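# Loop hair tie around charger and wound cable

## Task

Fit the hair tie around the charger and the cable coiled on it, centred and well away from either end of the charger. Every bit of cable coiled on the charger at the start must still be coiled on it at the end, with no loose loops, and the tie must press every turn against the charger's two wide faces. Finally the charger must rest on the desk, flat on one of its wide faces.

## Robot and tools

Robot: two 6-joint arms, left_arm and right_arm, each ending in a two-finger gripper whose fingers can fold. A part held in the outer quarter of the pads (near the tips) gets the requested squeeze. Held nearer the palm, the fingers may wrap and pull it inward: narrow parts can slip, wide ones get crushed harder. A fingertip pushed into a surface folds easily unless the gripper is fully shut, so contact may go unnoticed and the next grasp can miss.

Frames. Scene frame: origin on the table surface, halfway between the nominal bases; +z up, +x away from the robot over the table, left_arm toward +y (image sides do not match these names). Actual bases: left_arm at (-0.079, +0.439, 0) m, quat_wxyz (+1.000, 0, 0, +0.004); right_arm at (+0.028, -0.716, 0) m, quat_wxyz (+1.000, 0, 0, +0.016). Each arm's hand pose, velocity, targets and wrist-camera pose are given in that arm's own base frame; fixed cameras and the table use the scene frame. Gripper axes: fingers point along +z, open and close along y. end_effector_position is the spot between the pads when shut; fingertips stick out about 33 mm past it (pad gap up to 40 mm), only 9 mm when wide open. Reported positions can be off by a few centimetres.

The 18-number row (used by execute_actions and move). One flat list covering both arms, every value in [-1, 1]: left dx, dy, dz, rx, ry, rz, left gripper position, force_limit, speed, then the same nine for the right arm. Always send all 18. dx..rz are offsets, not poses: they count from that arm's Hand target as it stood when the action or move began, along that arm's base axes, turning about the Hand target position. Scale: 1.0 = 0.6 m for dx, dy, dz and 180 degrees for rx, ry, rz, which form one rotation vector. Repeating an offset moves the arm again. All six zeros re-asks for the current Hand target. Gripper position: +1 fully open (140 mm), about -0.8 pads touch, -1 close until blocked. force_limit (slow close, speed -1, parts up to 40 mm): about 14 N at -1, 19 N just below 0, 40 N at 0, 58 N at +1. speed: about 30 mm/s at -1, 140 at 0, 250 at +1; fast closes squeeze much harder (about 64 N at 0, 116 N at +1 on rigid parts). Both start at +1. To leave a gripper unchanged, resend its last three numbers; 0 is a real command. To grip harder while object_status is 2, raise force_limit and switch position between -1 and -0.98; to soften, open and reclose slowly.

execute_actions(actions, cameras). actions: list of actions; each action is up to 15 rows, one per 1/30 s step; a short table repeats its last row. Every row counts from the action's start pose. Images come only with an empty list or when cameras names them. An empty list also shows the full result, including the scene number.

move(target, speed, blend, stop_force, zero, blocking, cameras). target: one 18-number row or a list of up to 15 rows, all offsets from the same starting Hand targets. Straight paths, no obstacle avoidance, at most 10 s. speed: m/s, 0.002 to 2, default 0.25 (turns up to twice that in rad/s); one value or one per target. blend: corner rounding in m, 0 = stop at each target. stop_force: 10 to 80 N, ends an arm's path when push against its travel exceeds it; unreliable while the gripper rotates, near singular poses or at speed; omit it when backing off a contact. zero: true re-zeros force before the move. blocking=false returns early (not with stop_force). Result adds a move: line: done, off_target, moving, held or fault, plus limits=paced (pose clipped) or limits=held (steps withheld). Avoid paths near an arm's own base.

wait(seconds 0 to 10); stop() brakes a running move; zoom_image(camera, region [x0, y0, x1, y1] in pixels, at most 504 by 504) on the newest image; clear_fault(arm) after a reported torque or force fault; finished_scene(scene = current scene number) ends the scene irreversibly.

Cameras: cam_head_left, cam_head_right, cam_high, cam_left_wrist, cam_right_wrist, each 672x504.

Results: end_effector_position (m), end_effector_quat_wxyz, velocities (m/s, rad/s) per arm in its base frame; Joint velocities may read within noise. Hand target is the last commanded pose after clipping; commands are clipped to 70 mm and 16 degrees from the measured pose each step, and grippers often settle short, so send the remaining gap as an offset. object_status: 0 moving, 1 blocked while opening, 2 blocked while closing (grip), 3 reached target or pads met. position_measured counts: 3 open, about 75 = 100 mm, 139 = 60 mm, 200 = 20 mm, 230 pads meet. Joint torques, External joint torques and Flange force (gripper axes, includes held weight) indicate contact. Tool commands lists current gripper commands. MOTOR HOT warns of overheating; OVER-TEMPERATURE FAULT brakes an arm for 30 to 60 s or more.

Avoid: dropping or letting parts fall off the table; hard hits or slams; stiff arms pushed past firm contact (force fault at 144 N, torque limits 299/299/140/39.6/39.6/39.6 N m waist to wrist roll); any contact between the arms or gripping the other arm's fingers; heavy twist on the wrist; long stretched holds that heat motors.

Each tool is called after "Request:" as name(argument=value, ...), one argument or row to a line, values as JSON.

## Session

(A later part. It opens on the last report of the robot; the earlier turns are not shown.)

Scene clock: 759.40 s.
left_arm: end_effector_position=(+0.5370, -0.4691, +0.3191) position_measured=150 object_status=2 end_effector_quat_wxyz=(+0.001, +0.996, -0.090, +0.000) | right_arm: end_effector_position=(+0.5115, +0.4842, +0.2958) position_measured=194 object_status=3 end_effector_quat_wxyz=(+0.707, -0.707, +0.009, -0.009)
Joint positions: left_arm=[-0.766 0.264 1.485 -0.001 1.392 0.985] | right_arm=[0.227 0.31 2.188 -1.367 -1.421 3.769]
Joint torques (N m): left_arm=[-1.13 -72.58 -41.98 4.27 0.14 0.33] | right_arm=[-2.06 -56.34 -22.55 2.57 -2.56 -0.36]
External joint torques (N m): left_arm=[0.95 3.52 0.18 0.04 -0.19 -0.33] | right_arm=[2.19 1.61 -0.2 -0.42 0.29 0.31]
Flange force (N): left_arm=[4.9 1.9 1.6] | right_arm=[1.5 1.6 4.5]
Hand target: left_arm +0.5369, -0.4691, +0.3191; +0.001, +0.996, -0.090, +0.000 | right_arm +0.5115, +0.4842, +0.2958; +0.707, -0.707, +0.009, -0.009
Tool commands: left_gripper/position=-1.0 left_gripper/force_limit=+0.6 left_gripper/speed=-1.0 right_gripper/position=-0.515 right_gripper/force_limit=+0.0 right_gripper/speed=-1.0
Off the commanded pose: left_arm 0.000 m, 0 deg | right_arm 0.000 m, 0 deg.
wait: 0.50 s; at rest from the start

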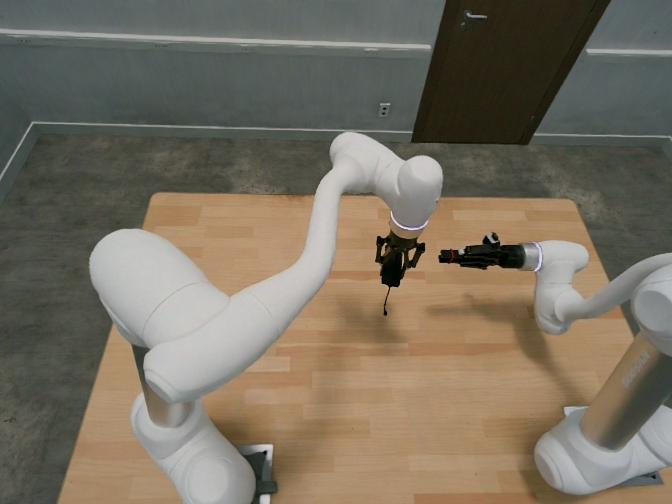

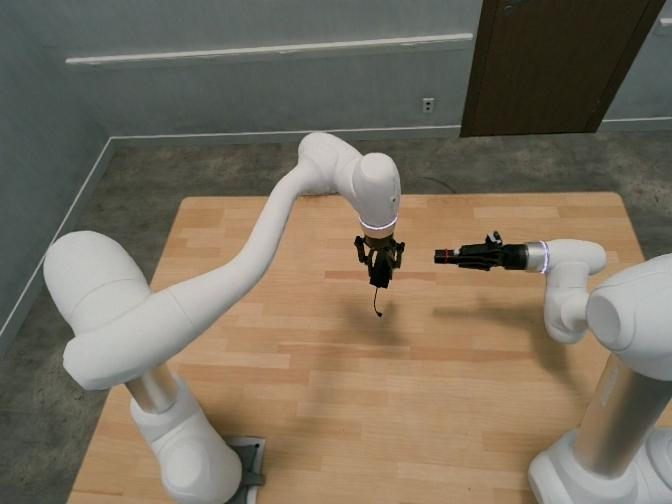

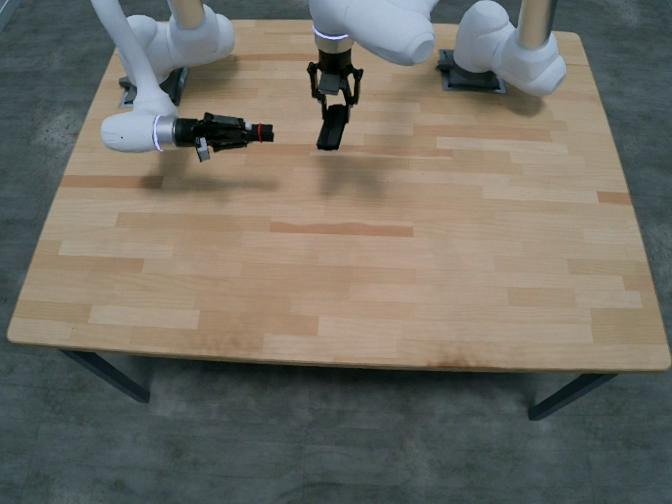

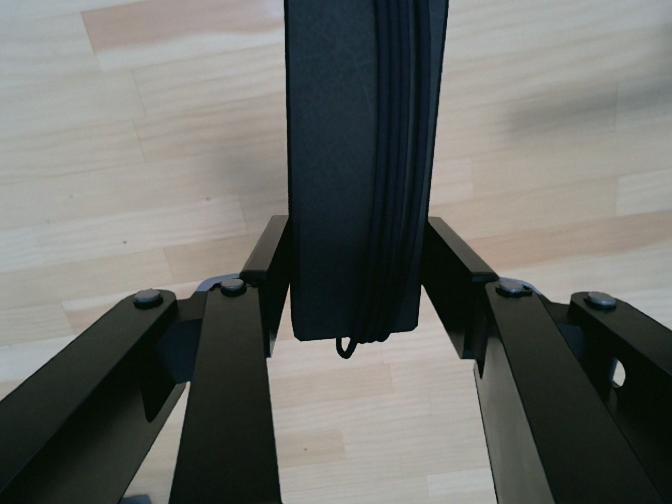

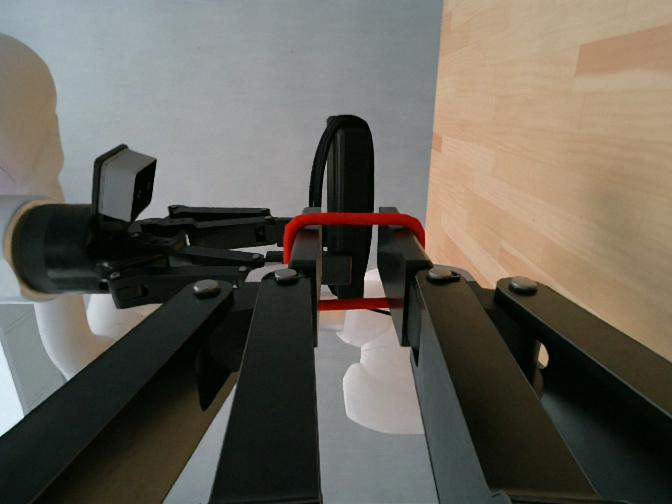

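Request:
zoom_image(
  camera="cam_right_wrist",
  region=[270, 100, 420, 330],
)

Scaled by 2.191.

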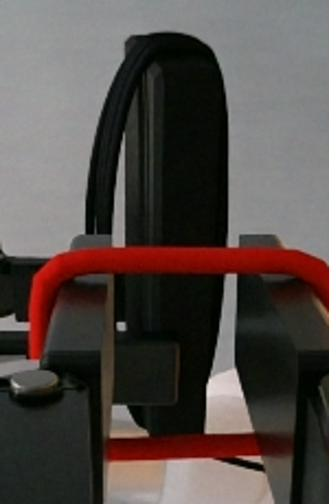

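Request:
move(
  target=[0.1485, 0.1418, 0, 0, 0, -0.4453, -1, 0.6, -1, 0, 0, 0, 0, 0, 0, -0.515, 0, -1],
  speed=0.1,
  cameras=["all"],
)

Request:
zoom_image(
  camera="cam_right_wrist",
  region=[230, 60, 530, 310],
)

Request:
zoom_image(
  camera="cam_high",
  region=[240, 50, 400, 200],
)

Scene clock: 780.33 s.
left_arm: end_effector_position=(+0.6261, -0.3840, +0.3191) position_measured=150 object_status=2 end_effector_quat_wxyz=(+0.000, +0.704, -0.710, +0.000) | right_arm: end_effector_position=(+0.5115, +0.4842, +0.2958) position_measured=194 object_status=3 end_effector_quat_wxyz=(+0.707, -0.707, +0.009, -0.009)
Joint positions: left_arm=[-0.597 0.299 1.439 0 1.404 2.553] | right_arm=[0.227 0.31 2.188 -1.367 -1.421 3.769]
Joint torques (N m): left_arm=[-1.25 -76.43 -42.02 4.13 0.15 0.33] | right_arm=[-2.07 -56.13 -22.45 2.58 -2.54 -0.34]
External joint torques (N m): left_arm=[1.03 3.53 0.04 0.14 -0.18 -0.33] | right_arm=[2.13 1.04 -0.54 -0.4 0.26 0.3]
Flange force (N): left_arm=[2.0 -5.2 1.3] | right_arm=[1.5 0.5 4.3]
Hand target: left_arm +0.6260, -0.3840, +0.3191; +0.000, +0.704, -0.710, +0.000 | right_arm +0.5115, +0.4842, +0.2958; +0.707, -0.707, +0.009, -0.009
Off the commanded pose: left_arm 0.000 m, 0 deg | right_arm 0.000 m, 0 deg.
move: done

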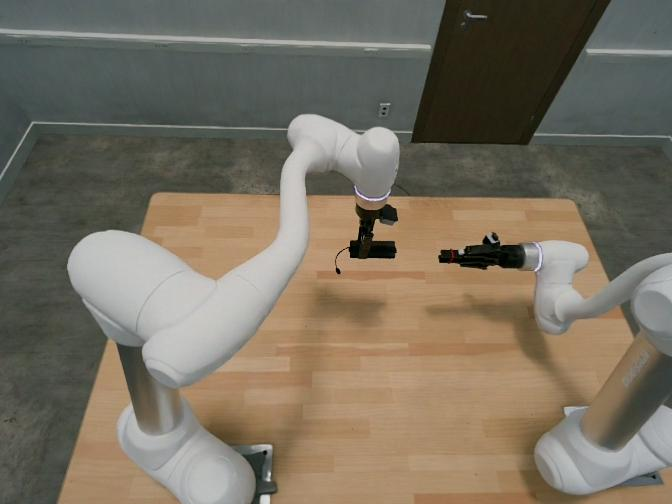

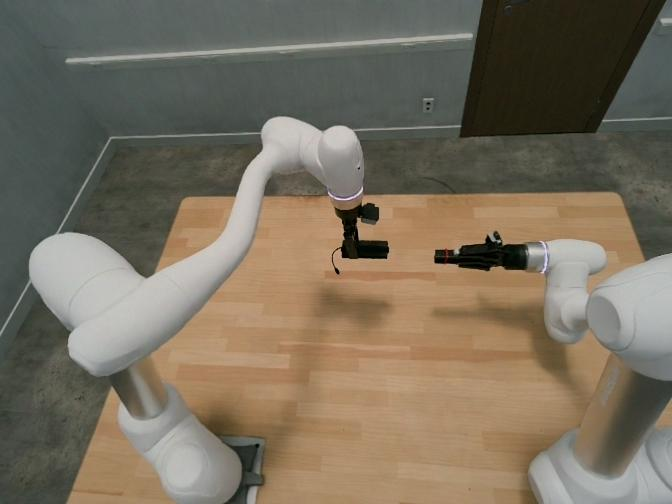

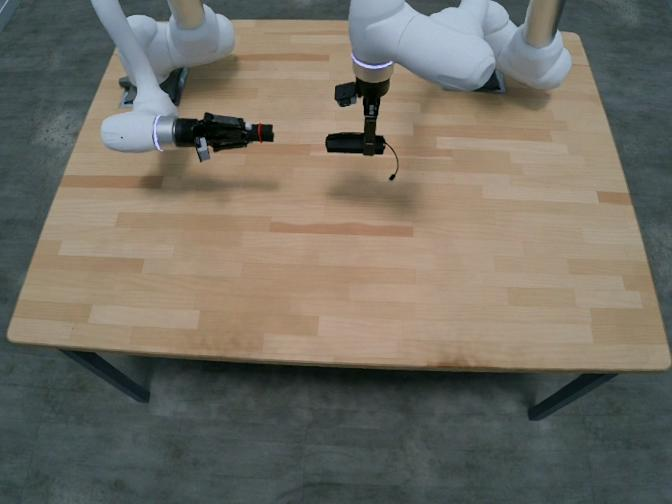

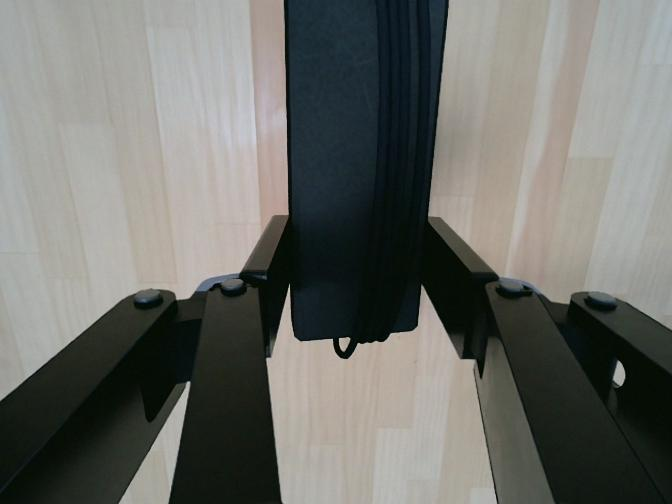

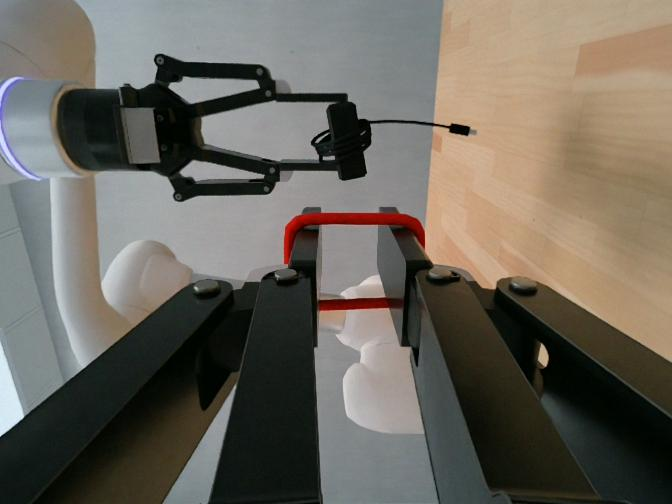

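Scaled by 1.680.

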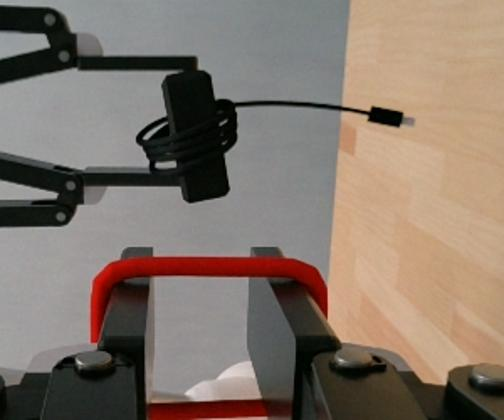

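Scaled by 3.150.

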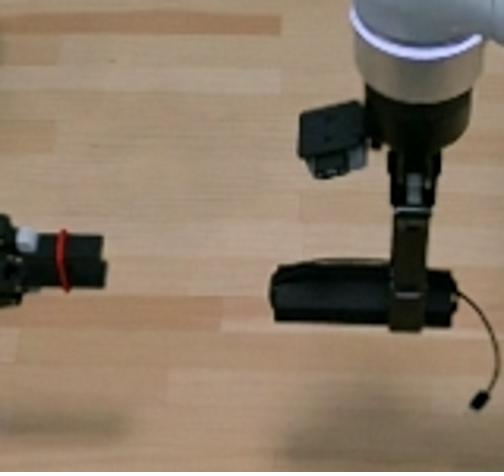

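Request:
zoom_image(
  camera="cam_right_wrist",
  region=[300, 85, 400, 190],
)

Request:
zoom_image(
  camera="cam_head_left",
  region=[320, 190, 470, 300],
)

Scaled by 4.800.

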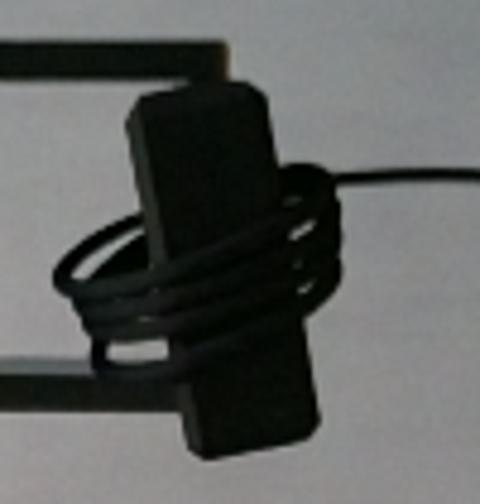

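Scaled by 3.360.

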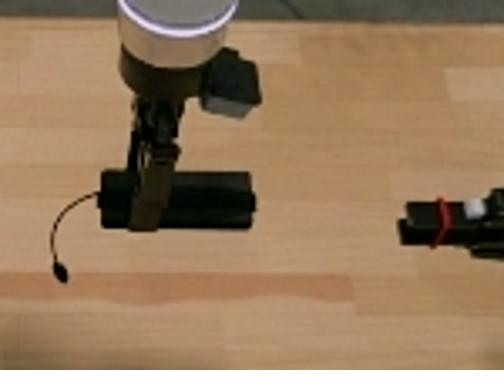

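Request:
move(
  target=[0, 0, 0, 0, 0.05, 0, -1, 0.6, -1, 0, 0, 0, 0, 0, 0, -0.15, 0.5, -0.5],
  speed=0.1,
  cameras=["cam_left_wrist", "cam_right_wrist"],
)

Request:
zoom_image(
  camera="cam_right_wrist",
  region=[240, 60, 460, 310],
)

Scene clock: 825.40 s.
left_arm: end_effector_position=(+0.6260, -0.3840, +0.3191) position_measured=150 object_status=2 end_effector_quat_wxyz=(+0.056, +0.702, -0.708, -0.056) | right_arm: end_effector_position=(+0.5115, +0.4842, +0.2958) position_measured=148 object_status=3 end_effector_quat_wxyz=(+0.707, -0.707, +0.009, -0.009)
Joint positions: left_arm=[-0.559 0.373 1.346 -0.084 1.557 2.597] | right_arm=[0.227 0.31 2.188 -1.367 -1.421 3.769]
Joint torques (N m): left_arm=[-1.24 -83.21 -41.56 3.79 0.65 0.36] | right_arm=[-2.32 -56.41 -22.48 2.6 -2.55 -0.33]
External joint torques (N m): left_arm=[1.35 3.62 0.02 0.24 -0.31 -0.36] | right_arm=[2.35 1.36 -0.41 -0.45 0.28 0.28]
Flange force (N): left_arm=[1.7 -5.8 0.5] | right_arm=[1.5 1.1 4.7]
Hand target: left_arm +0.6260, -0.3840, +0.3191; +0.056, +0.702, -0.708, -0.056 | right_arm +0.5115, +0.4842, +0.2958; +0.707, -0.707, +0.009, -0.009
Off the commanded pose: left_arm 0.000 m, 0 deg | right_arm 0.000 m, 0 deg.
move: done
Images, in order (width x height): cam_left_wrist 672x504, cam_right_wrist 672x504.

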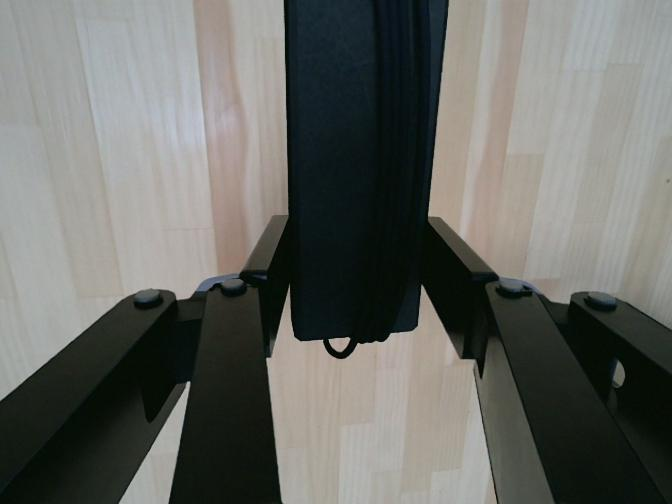

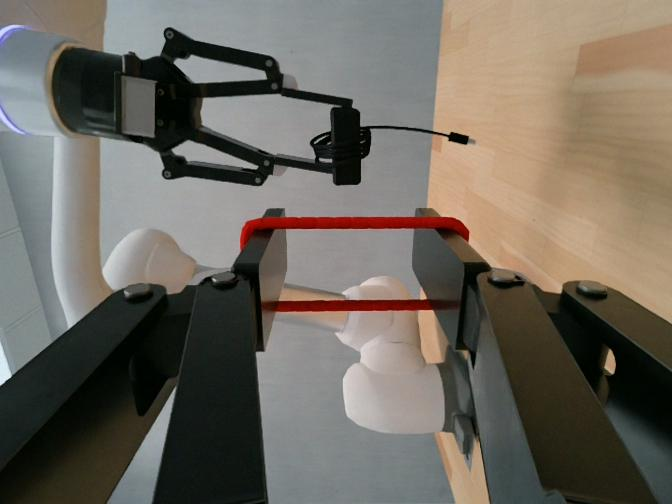

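Scaled by 2.016.

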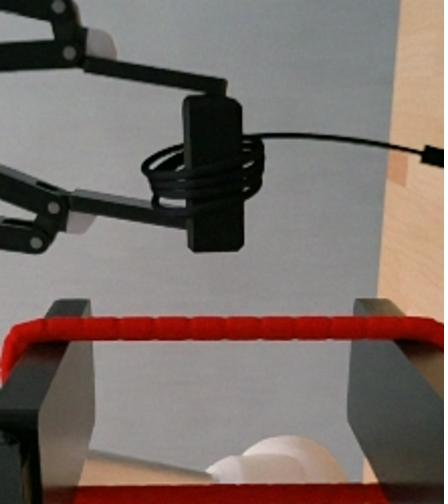

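Request:
move(
  target=[0, 0, 0, 0, 0, 0, -1, 0.6, -1, 0.035, 0, -0.003, -0.012, -0.5, 0, -0.08, 0.5, -0.5],
  speed=0.2,
  cameras=["all"],
)

Request:
zoom_image(
  camera="cam_right_wrist",
  region=[200, 50, 500, 310],
)

Scene clock: 924.87 s.
left_arm: end_effector_position=(+0.6260, -0.3840, +0.3191) position_measured=150 object_status=2 end_effector_quat_wxyz=(+0.056, +0.702, -0.708, -0.056) | right_arm: end_effector_position=(+0.5325, +0.4842, +0.2940) position_measured=139 object_status=3 end_effector_quat_wxyz=(+0.494, -0.505, -0.494, -0.506)
Joint positions: left_arm=[-0.559 0.373 1.346 -0.084 1.557 2.597] | right_arm=[0.218 0.337 2.15 -1.377 -1.425 2.21]
Joint torques (N m): left_arm=[-0.82 -83.06 -41.61 3.74 0.61 0.31] | right_arm=[-2.1 -59.18 -22.78 2.82 -2.56 -0.31]
External joint torques (N m): left_arm=[1.33 3.19 0.01 0.31 -0.26 -0.31] | right_arm=[2.15 1.16 -0.16 -0.68 0.3 0.31]
Flange force (N): left_arm=[1.3 -5.2 0.4] | right_arm=[-0.8 1.1 3.7]
Hand target: left_arm +0.6260, -0.3840, +0.3191; +0.056, +0.702, -0.708, -0.056 | right_arm +0.5325, +0.4842, +0.2940; +0.494, -0.505, -0.494, -0.506
Off the commanded pose: left_arm 0.000 m, 0 deg | right_arm 0.000 m, 0 deg.
move: done

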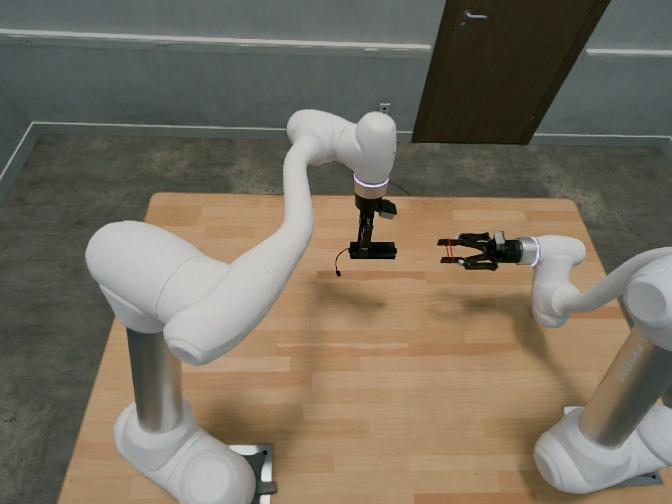

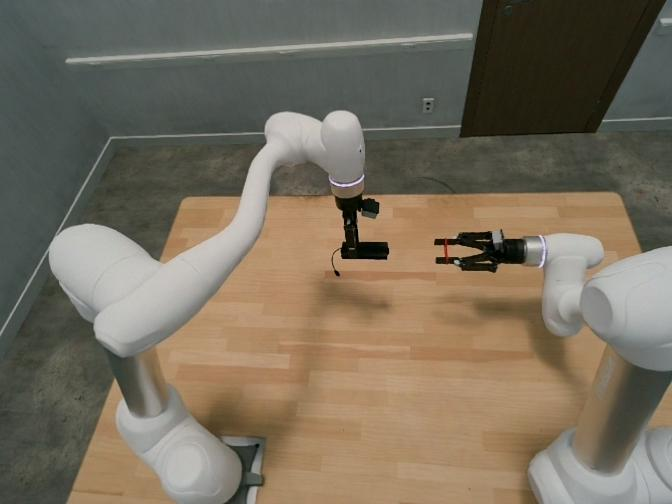

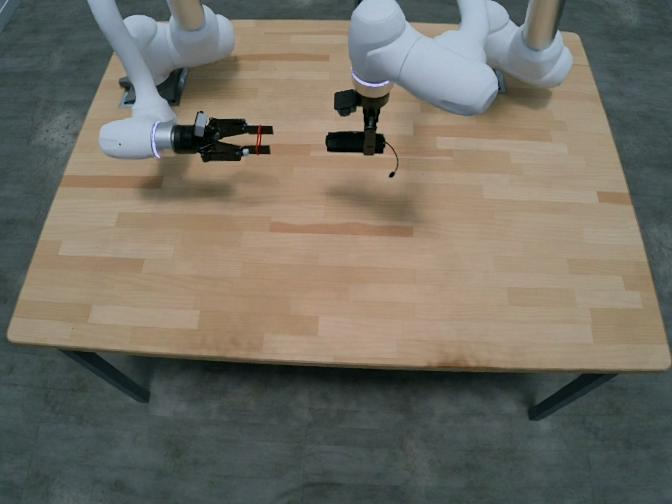

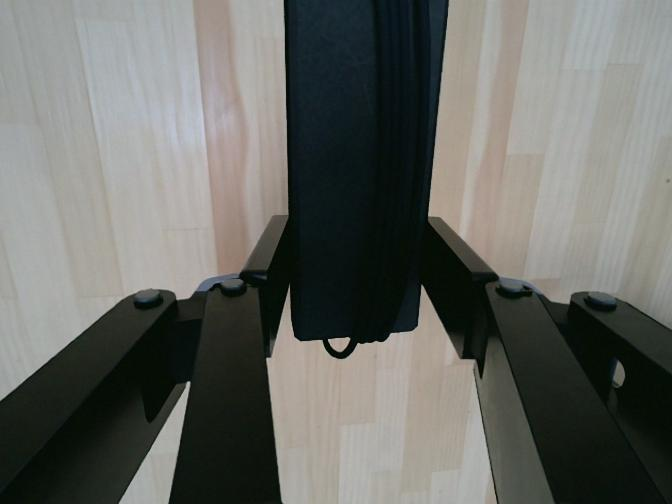

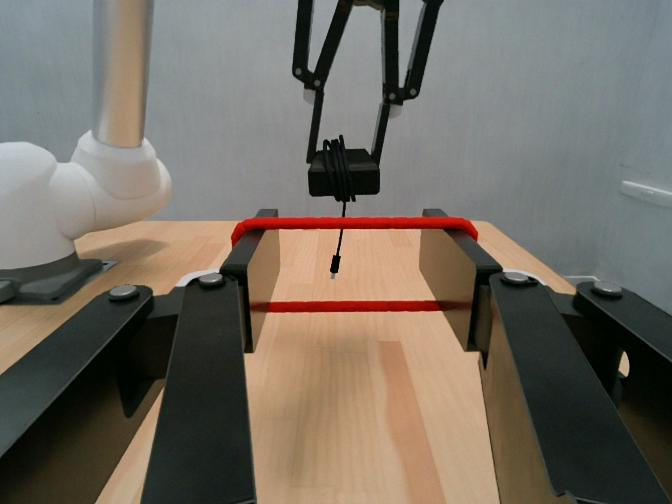

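Scaled by 1.680.

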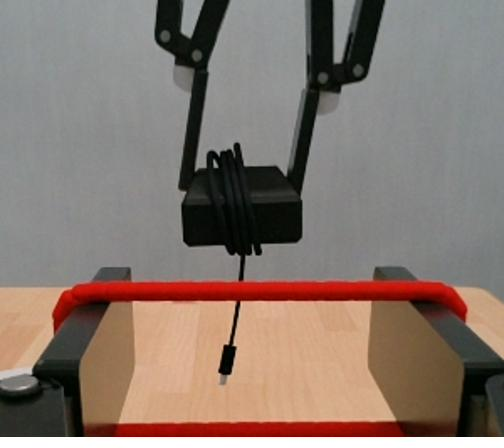

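Request:
move(
  target=[0, 0, 0, 0, 0, 0, -1, 0.6, -1, 0.005, 0.2133, -0.0083, 0, 0, 0, -0.08, 0.5, -0.5],
  speed=0.1,
  cameras=["cam_left_wrist", "cam_right_wrist"],
)

Request:
zoom_image(
  camera="cam_right_wrist",
  region=[200, 50, 500, 310],
)

Request:
zoom_image(
  camera="cam_left_wrist",
  region=[220, 0, 500, 200],
)

Scene clock: 938.67 s.
left_arm: end_effector_position=(+0.6260, -0.3840, +0.3191) position_measured=150 object_status=2 end_effector_quat_wxyz=(+0.056, +0.702, -0.708, -0.056) | right_arm: end_effector_position=(+0.5355, +0.6122, +0.2890) position_measured=139 object_status=3 end_effector_quat_wxyz=(+0.494, -0.505, -0.494, -0.506)
Joint positions: left_arm=[-0.559 0.373 1.346 -0.084 1.557 2.597] | right_arm=[0.43 0.404 2.055 -1.209 -1.292 2.201]
Joint torques (N m): left_arm=[-1.34 -83.02 -41.57 3.76 0.63 0.35] | right_arm=[-2.17 -67.88 -24.48 3.06 -2.57 -0.31]
External joint torques (N m): left_arm=[1.72 2.89 -0.12 0.29 -0.28 -0.34] | right_arm=[2.41 1.65 -0.36 -0.5 0.3 0.31]
Flange force (N): left_arm=[0.8 -5.3 0.1] | right_arm=[-1.2 1.1 4.6]
Hand target: left_arm +0.6260, -0.3840, +0.3191; +0.056, +0.702, -0.708, -0.056 | right_arm +0.5355, +0.6122, +0.2890; +0.494, -0.505, -0.494, -0.506
Off the commanded pose: left_arm 0.000 m, 0 deg | right_arm 0.000 m, 0 deg.
move: done
Images, in order (width x height): cam_left_wrist 672x504, cam_right_wrist 672x504.

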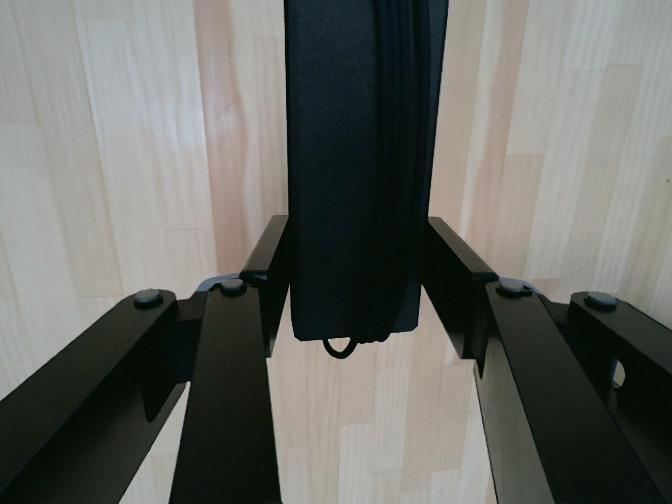

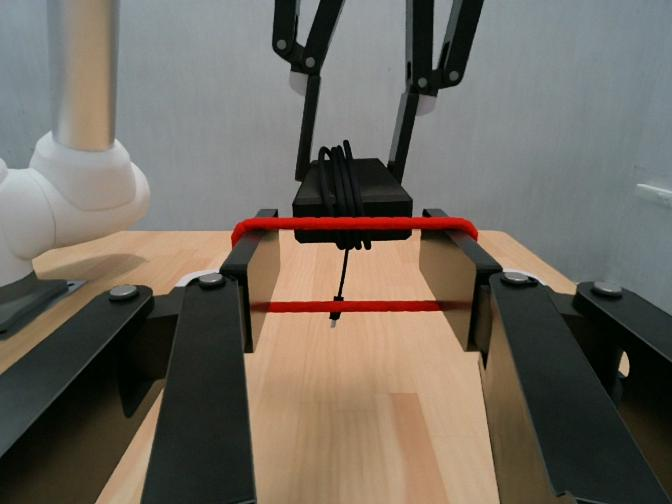

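Scaled by 1.680.

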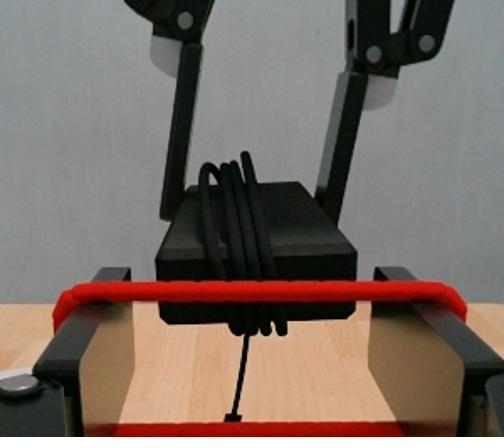

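Scaled by 1.800.

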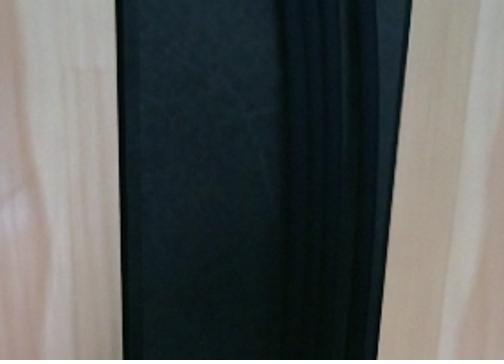

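Request:
move(
  target=[0, 0, 0, 0, 0, 0, -1, 0.6, -1, 0.0038, 0.0683, 0.005, 0, 0, 0, -0.08, 0.5, -0.5],
  speed=0.04,
  stop_force=15,
  cameras=["cam_left_wrist", "cam_right_wrist"],
)

Request:
zoom_image(
  camera="cam_right_wrist",
  region=[200, 70, 500, 330],
)

Request:
zoom_image(
  camera="cam_left_wrist",
  region=[220, 0, 500, 200],
)

Scene clock: 961.23 s.
left_arm: end_effector_position=(+0.6260, -0.3840, +0.3191) position_measured=150 object_status=2 end_effector_quat_wxyz=(+0.056, +0.702, -0.708, -0.056) | right_arm: end_effector_position=(+0.5378, +0.6532, +0.2920) position_measured=139 object_status=3 end_effector_quat_wxyz=(+0.494, -0.505, -0.494, -0.506)
Joint positions: left_arm=[-0.559 0.373 1.346 -0.084 1.557 2.597] | right_arm=[0.489 0.426 2.01 -1.166 -1.248 2.209]
Joint torques (N m): left_arm=[-1.27 -82.91 -41.56 3.73 0.67 0.33] | right_arm=[-2.19 -71.05 -25.54 3.13 -2.57 -0.27]
External joint torques (N m): left_arm=[1.01 3.63 0.08 0.27 -0.33 -0.32] | right_arm=[2.1 1.79 -0.4 -0.43 0.32 0.27]
Flange force (N): left_arm=[1.9 -5.5 0.7] | right_arm=[-1.3 1.3 4.4]
Hand target: left_arm +0.6260, -0.3840, +0.3191; +0.056, +0.702, -0.708, -0.056 | right_arm +0.5378, +0.6532, +0.2920; +0.494, -0.505, -0.494, -0.506
Off the commanded pose: left_arm 0.000 m, 0 deg | right_arm 0.000 m, 0 deg.
move: done
Images, in order (width x height): cam_left_wrist 672x504, cam_right_wrist 672x504.

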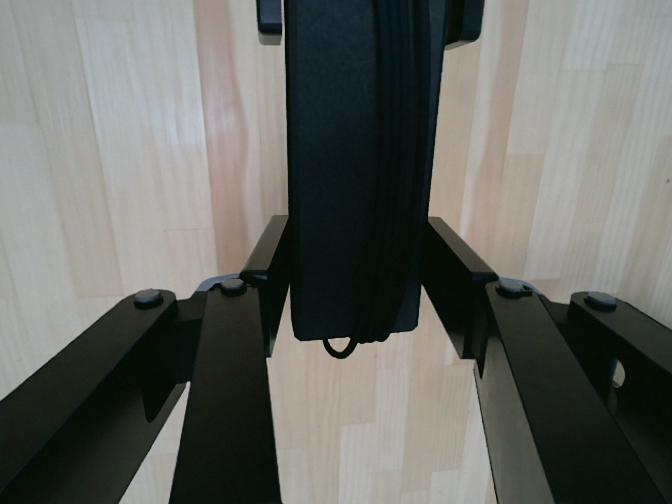

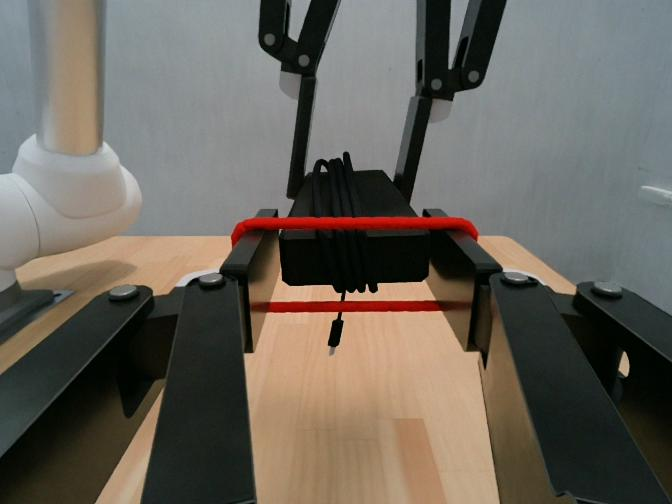

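Scaled by 1.680.

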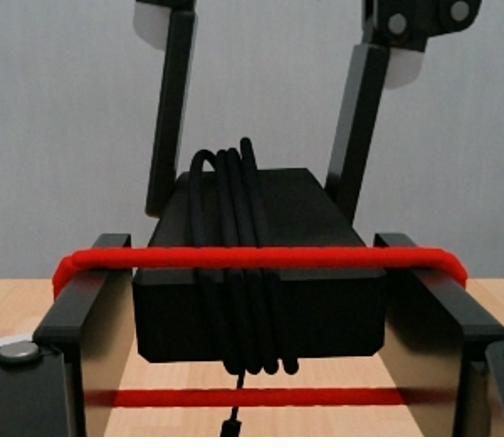

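Scaled by 1.800.

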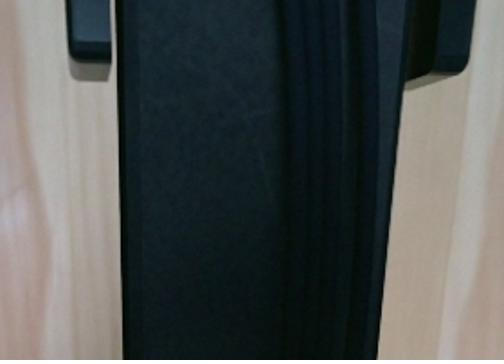

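Request:
move(
  target=[0, 0, 0, 0, 0, 0, -1, 0.6, -1, 0.0008, 0.0333, 0, 0, 0, 0, -0.08, 0.5, -0.5],
  speed=0.02,
  stop_force=15,
  cameras=["cam_left_wrist", "cam_right_wrist"],
)

Request:
zoom_image(
  camera="cam_right_wrist",
  region=[200, 70, 500, 330],
)

Request:
zoom_image(
  camera="cam_left_wrist",
  region=[220, 0, 500, 200],
)

Scene clock: 971.37 s.
left_arm: end_effector_position=(+0.6260, -0.3840, +0.3191) position_measured=150 object_status=2 end_effector_quat_wxyz=(+0.056, +0.702, -0.708, -0.056) | right_arm: end_effector_position=(+0.5383, +0.6732, +0.2920) position_measured=139 object_status=3 end_effector_quat_wxyz=(+0.494, -0.505, -0.494, -0.506)
Joint positions: left_arm=[-0.559 0.373 1.346 -0.084 1.557 2.597] | right_arm=[0.516 0.438 1.988 -1.146 -1.228 2.21]
Joint torques (N m): left_arm=[-2.07 -83.32 -42.12 3.26 0.35 0.33] | right_arm=[-1.06 -72.28 -25.97 3.07 -2.42 -0.3]
External joint torques (N m): left_arm=[2.02 3.47 0.5 0.76 0 -0.33] | right_arm=[1.18 0.92 -0.53 -0.29 0.15 0.3]
Flange force (N): left_arm=[0.2 -5.4 0.7] | right_arm=[-0.2 1.3 2.7]
Hand target: left_arm +0.6260, -0.3840, +0.3191; +0.056, +0.702, -0.708, -0.056 | right_arm +0.5383, +0.6732, +0.2920; +0.494, -0.505, -0.494, -0.506
Off the commanded pose: left_arm 0.000 m, 0 deg | right_arm 0.000 m, 0 deg.
move: done
Images, in order (width x height): cam_left_wrist 672x504, cam_right_wrist 672x504.

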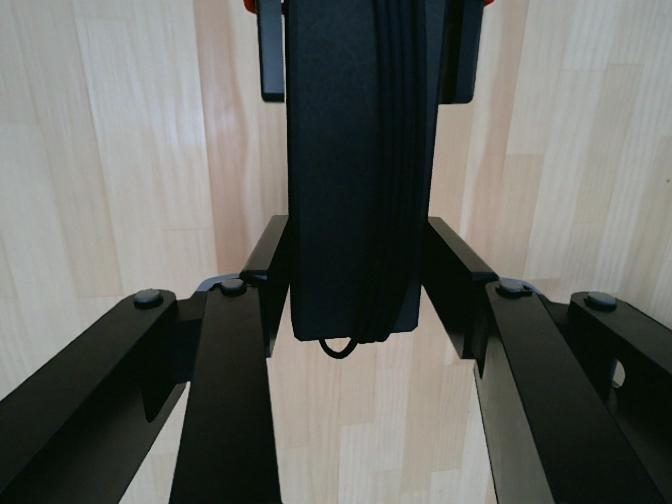

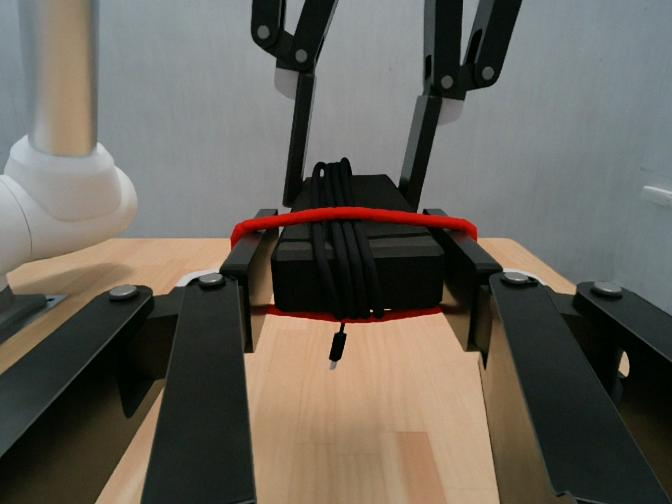

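Scaled by 1.680.

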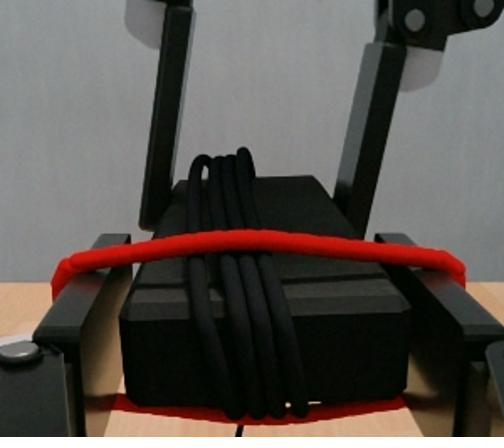

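Scaled by 1.800.

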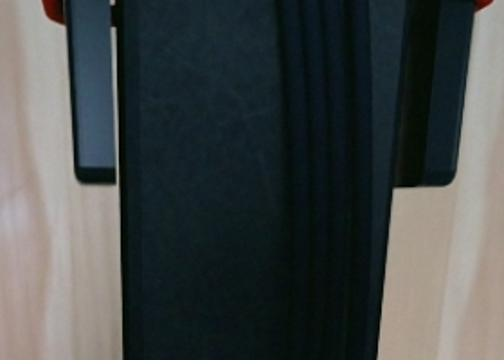

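Request:
move(
  target=[0, 0, 0, 0, 0, 0, -1, 0.6, -1, 0.0008, 0.0333, 0, 0, 0, 0, -0.08, 0.5, -0.5],
  speed=0.02,
  stop_force=20,
  cameras=["cam_left_wrist", "cam_right_wrist"],
)

Request:
zoom_image(
  camera="cam_right_wrist",
  region=[200, 70, 500, 330],
)

Request:
zoom_image(
  camera="cam_left_wrist",
  region=[220, 0, 500, 200],
)

Scene clock: 978.90 s.
left_arm: end_effector_position=(+0.6261, -0.3840, +0.3191) position_measured=150 object_status=2 end_effector_quat_wxyz=(+0.056, +0.702, -0.708, -0.056) | right_arm: end_effector_position=(+0.5387, +0.6932, +0.2920) position_measured=139 object_status=3 end_effector_quat_wxyz=(+0.494, -0.505, -0.494, -0.506)
Joint positions: left_arm=[-0.559 0.373 1.346 -0.084 1.557 2.597] | right_arm=[0.543 0.452 1.966 -1.126 -1.208 2.212]
Joint torques (N m): left_arm=[-1.7 -83.42 -41.81 3.57 0.52 0.38] | right_arm=[-1.61 -74.55 -26.29 3.21 -2.42 -0.3]
External joint torques (N m): left_arm=[1.31 3.83 0.25 0.43 -0.18 -0.37] | right_arm=[1.89 2.13 -0.47 -0.39 0.17 0.3]
Flange force (N): left_arm=[1.6 -5.7 0.7] | right_arm=[-1.7 1.8 4.3]
Hand target: left_arm +0.6260, -0.3840, +0.3191; +0.056, +0.702, -0.708, -0.056 | right_arm +0.5387, +0.6932, +0.2920; +0.494, -0.505, -0.494, -0.506
Off the commanded pose: left_arm 0.000 m, 0 deg | right_arm 0.000 m, 0 deg.
move: done
Images, in order (width x height): cam_left_wrist 672x504, cam_right_wrist 672x504.

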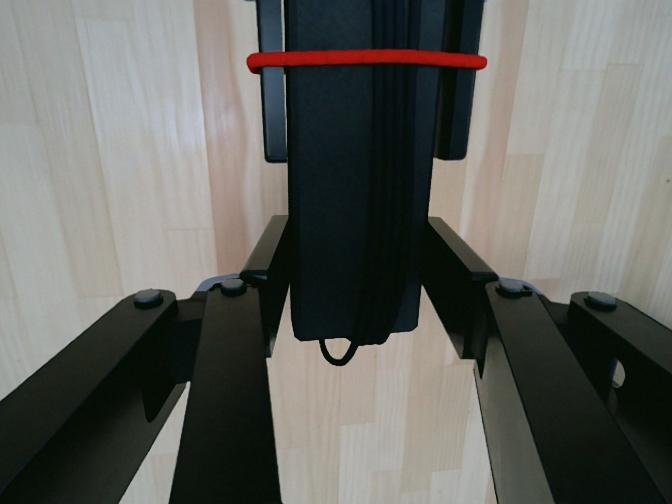

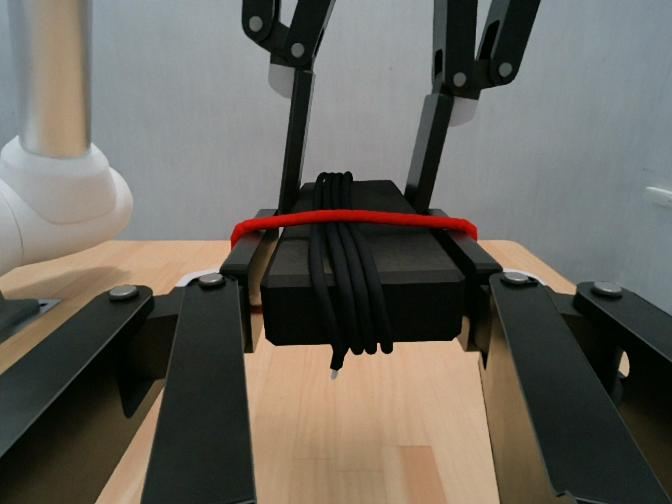

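Scaled by 1.680.

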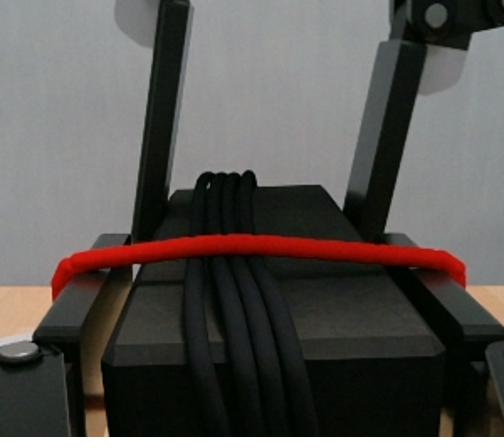

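Scaled by 1.800.

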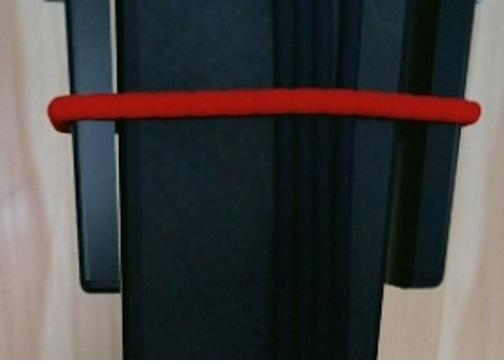

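Request:
move(
  target=[0, 0, 0, 0, 0, 0, -1, 0.6, -1, 0.0008, 0.0317, 0, 0, 0, 0, -0.08, 0.5, -0.5],
  speed=0.02,
  stop_force=20,
  cameras=["cam_left_wrist", "cam_right_wrist", "cam_head_left", "cam_high"],
)

Request:
zoom_image(
  camera="cam_right_wrist",
  region=[200, 100, 500, 360],
)

Request:
zoom_image(
  camera="cam_left_wrist",
  region=[220, 0, 500, 200],
)

Request:
zoom_image(
  camera="cam_high",
  region=[240, 70, 420, 200],
)

Scene clock: 984.57 s.
left_arm: end_effector_position=(+0.6261, -0.3840, +0.3191) position_measured=150 object_status=2 end_effector_quat_wxyz=(+0.056, +0.702, -0.708, -0.056) | right_arm: end_effector_position=(+0.5392, +0.7122, +0.2920) position_measured=139 object_status=3 end_effector_quat_wxyz=(+0.494, -0.505, -0.494, -0.506)
Joint positions: left_arm=[-0.559 0.373 1.346 -0.084 1.557 2.597] | right_arm=[0.568 0.465 1.943 -1.108 -1.189 2.213]
Joint torques (N m): left_arm=[-1.66 -83.02 -41.71 3.66 0.62 0.37] | right_arm=[-1.81 -76.26 -26.72 3.27 -2.51 -0.28]
External joint torques (N m): left_arm=[1.72 3.27 0.12 0.37 -0.28 -0.36] | right_arm=[1.77 1.59 -0.54 -0.39 0.25 0.28]
Flange force (N): left_arm=[0.9 -5.4 0.6] | right_arm=[-0.9 1.4 3.9]
Hand target: left_arm +0.6260, -0.3840, +0.3191; +0.056, +0.702, -0.708, -0.056 | right_arm +0.5392, +0.7122, +0.2920; +0.494, -0.505, -0.494, -0.506
Off the commanded pose: left_arm 0.000 m, 0 deg | right_arm 0.000 m, 0 deg.
move: done
Images, in order (width x height): cam_head_left 672x504, cam_high 672x504, cam_left_wrist 672x504, cam_right_wrist 672x504.

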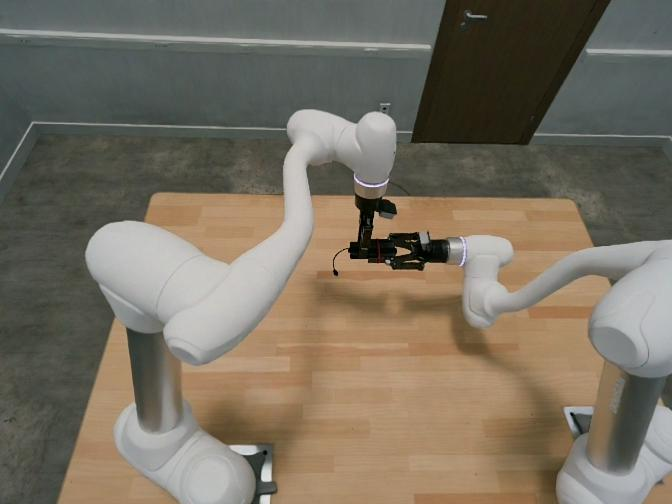

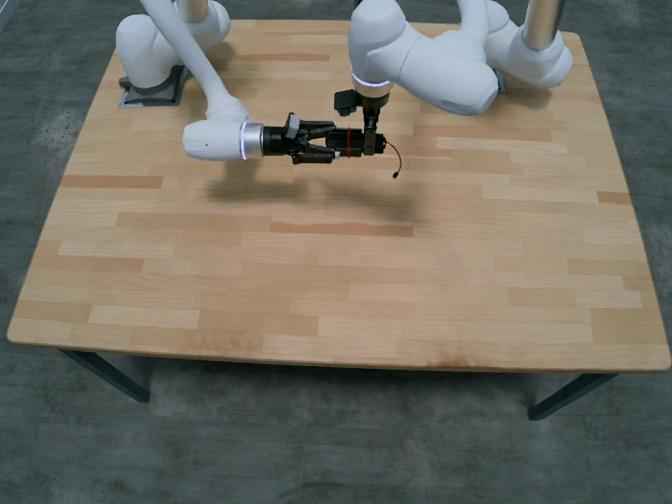

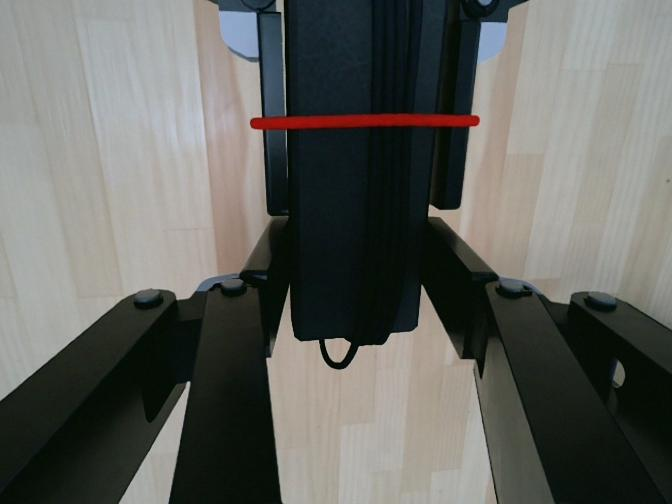

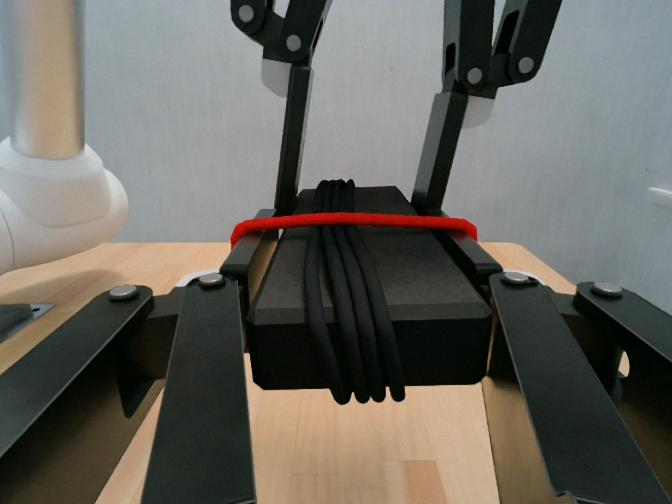

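Scaled by 1.680.

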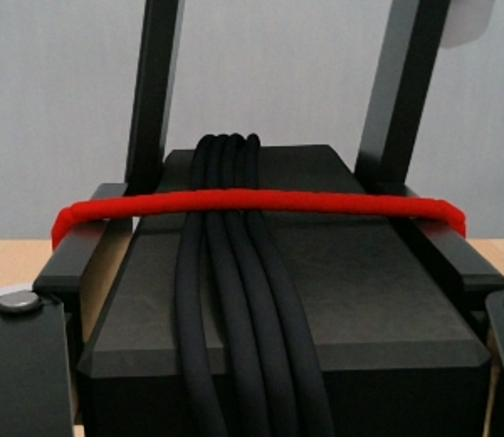

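Scaled by 1.800.

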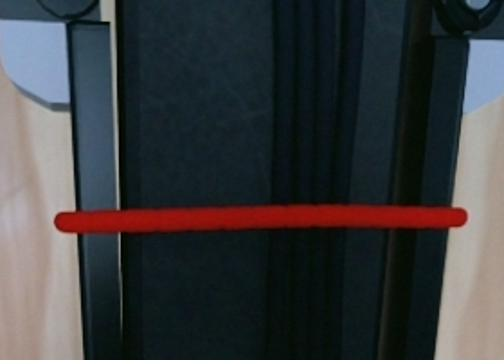

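Scaled by 2.800.

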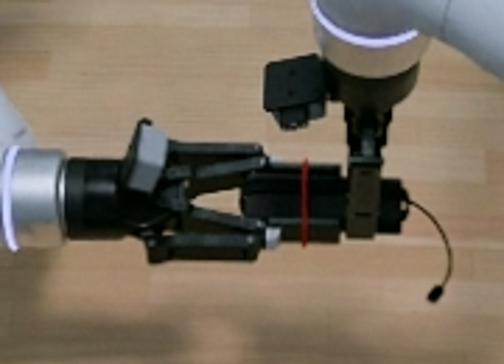

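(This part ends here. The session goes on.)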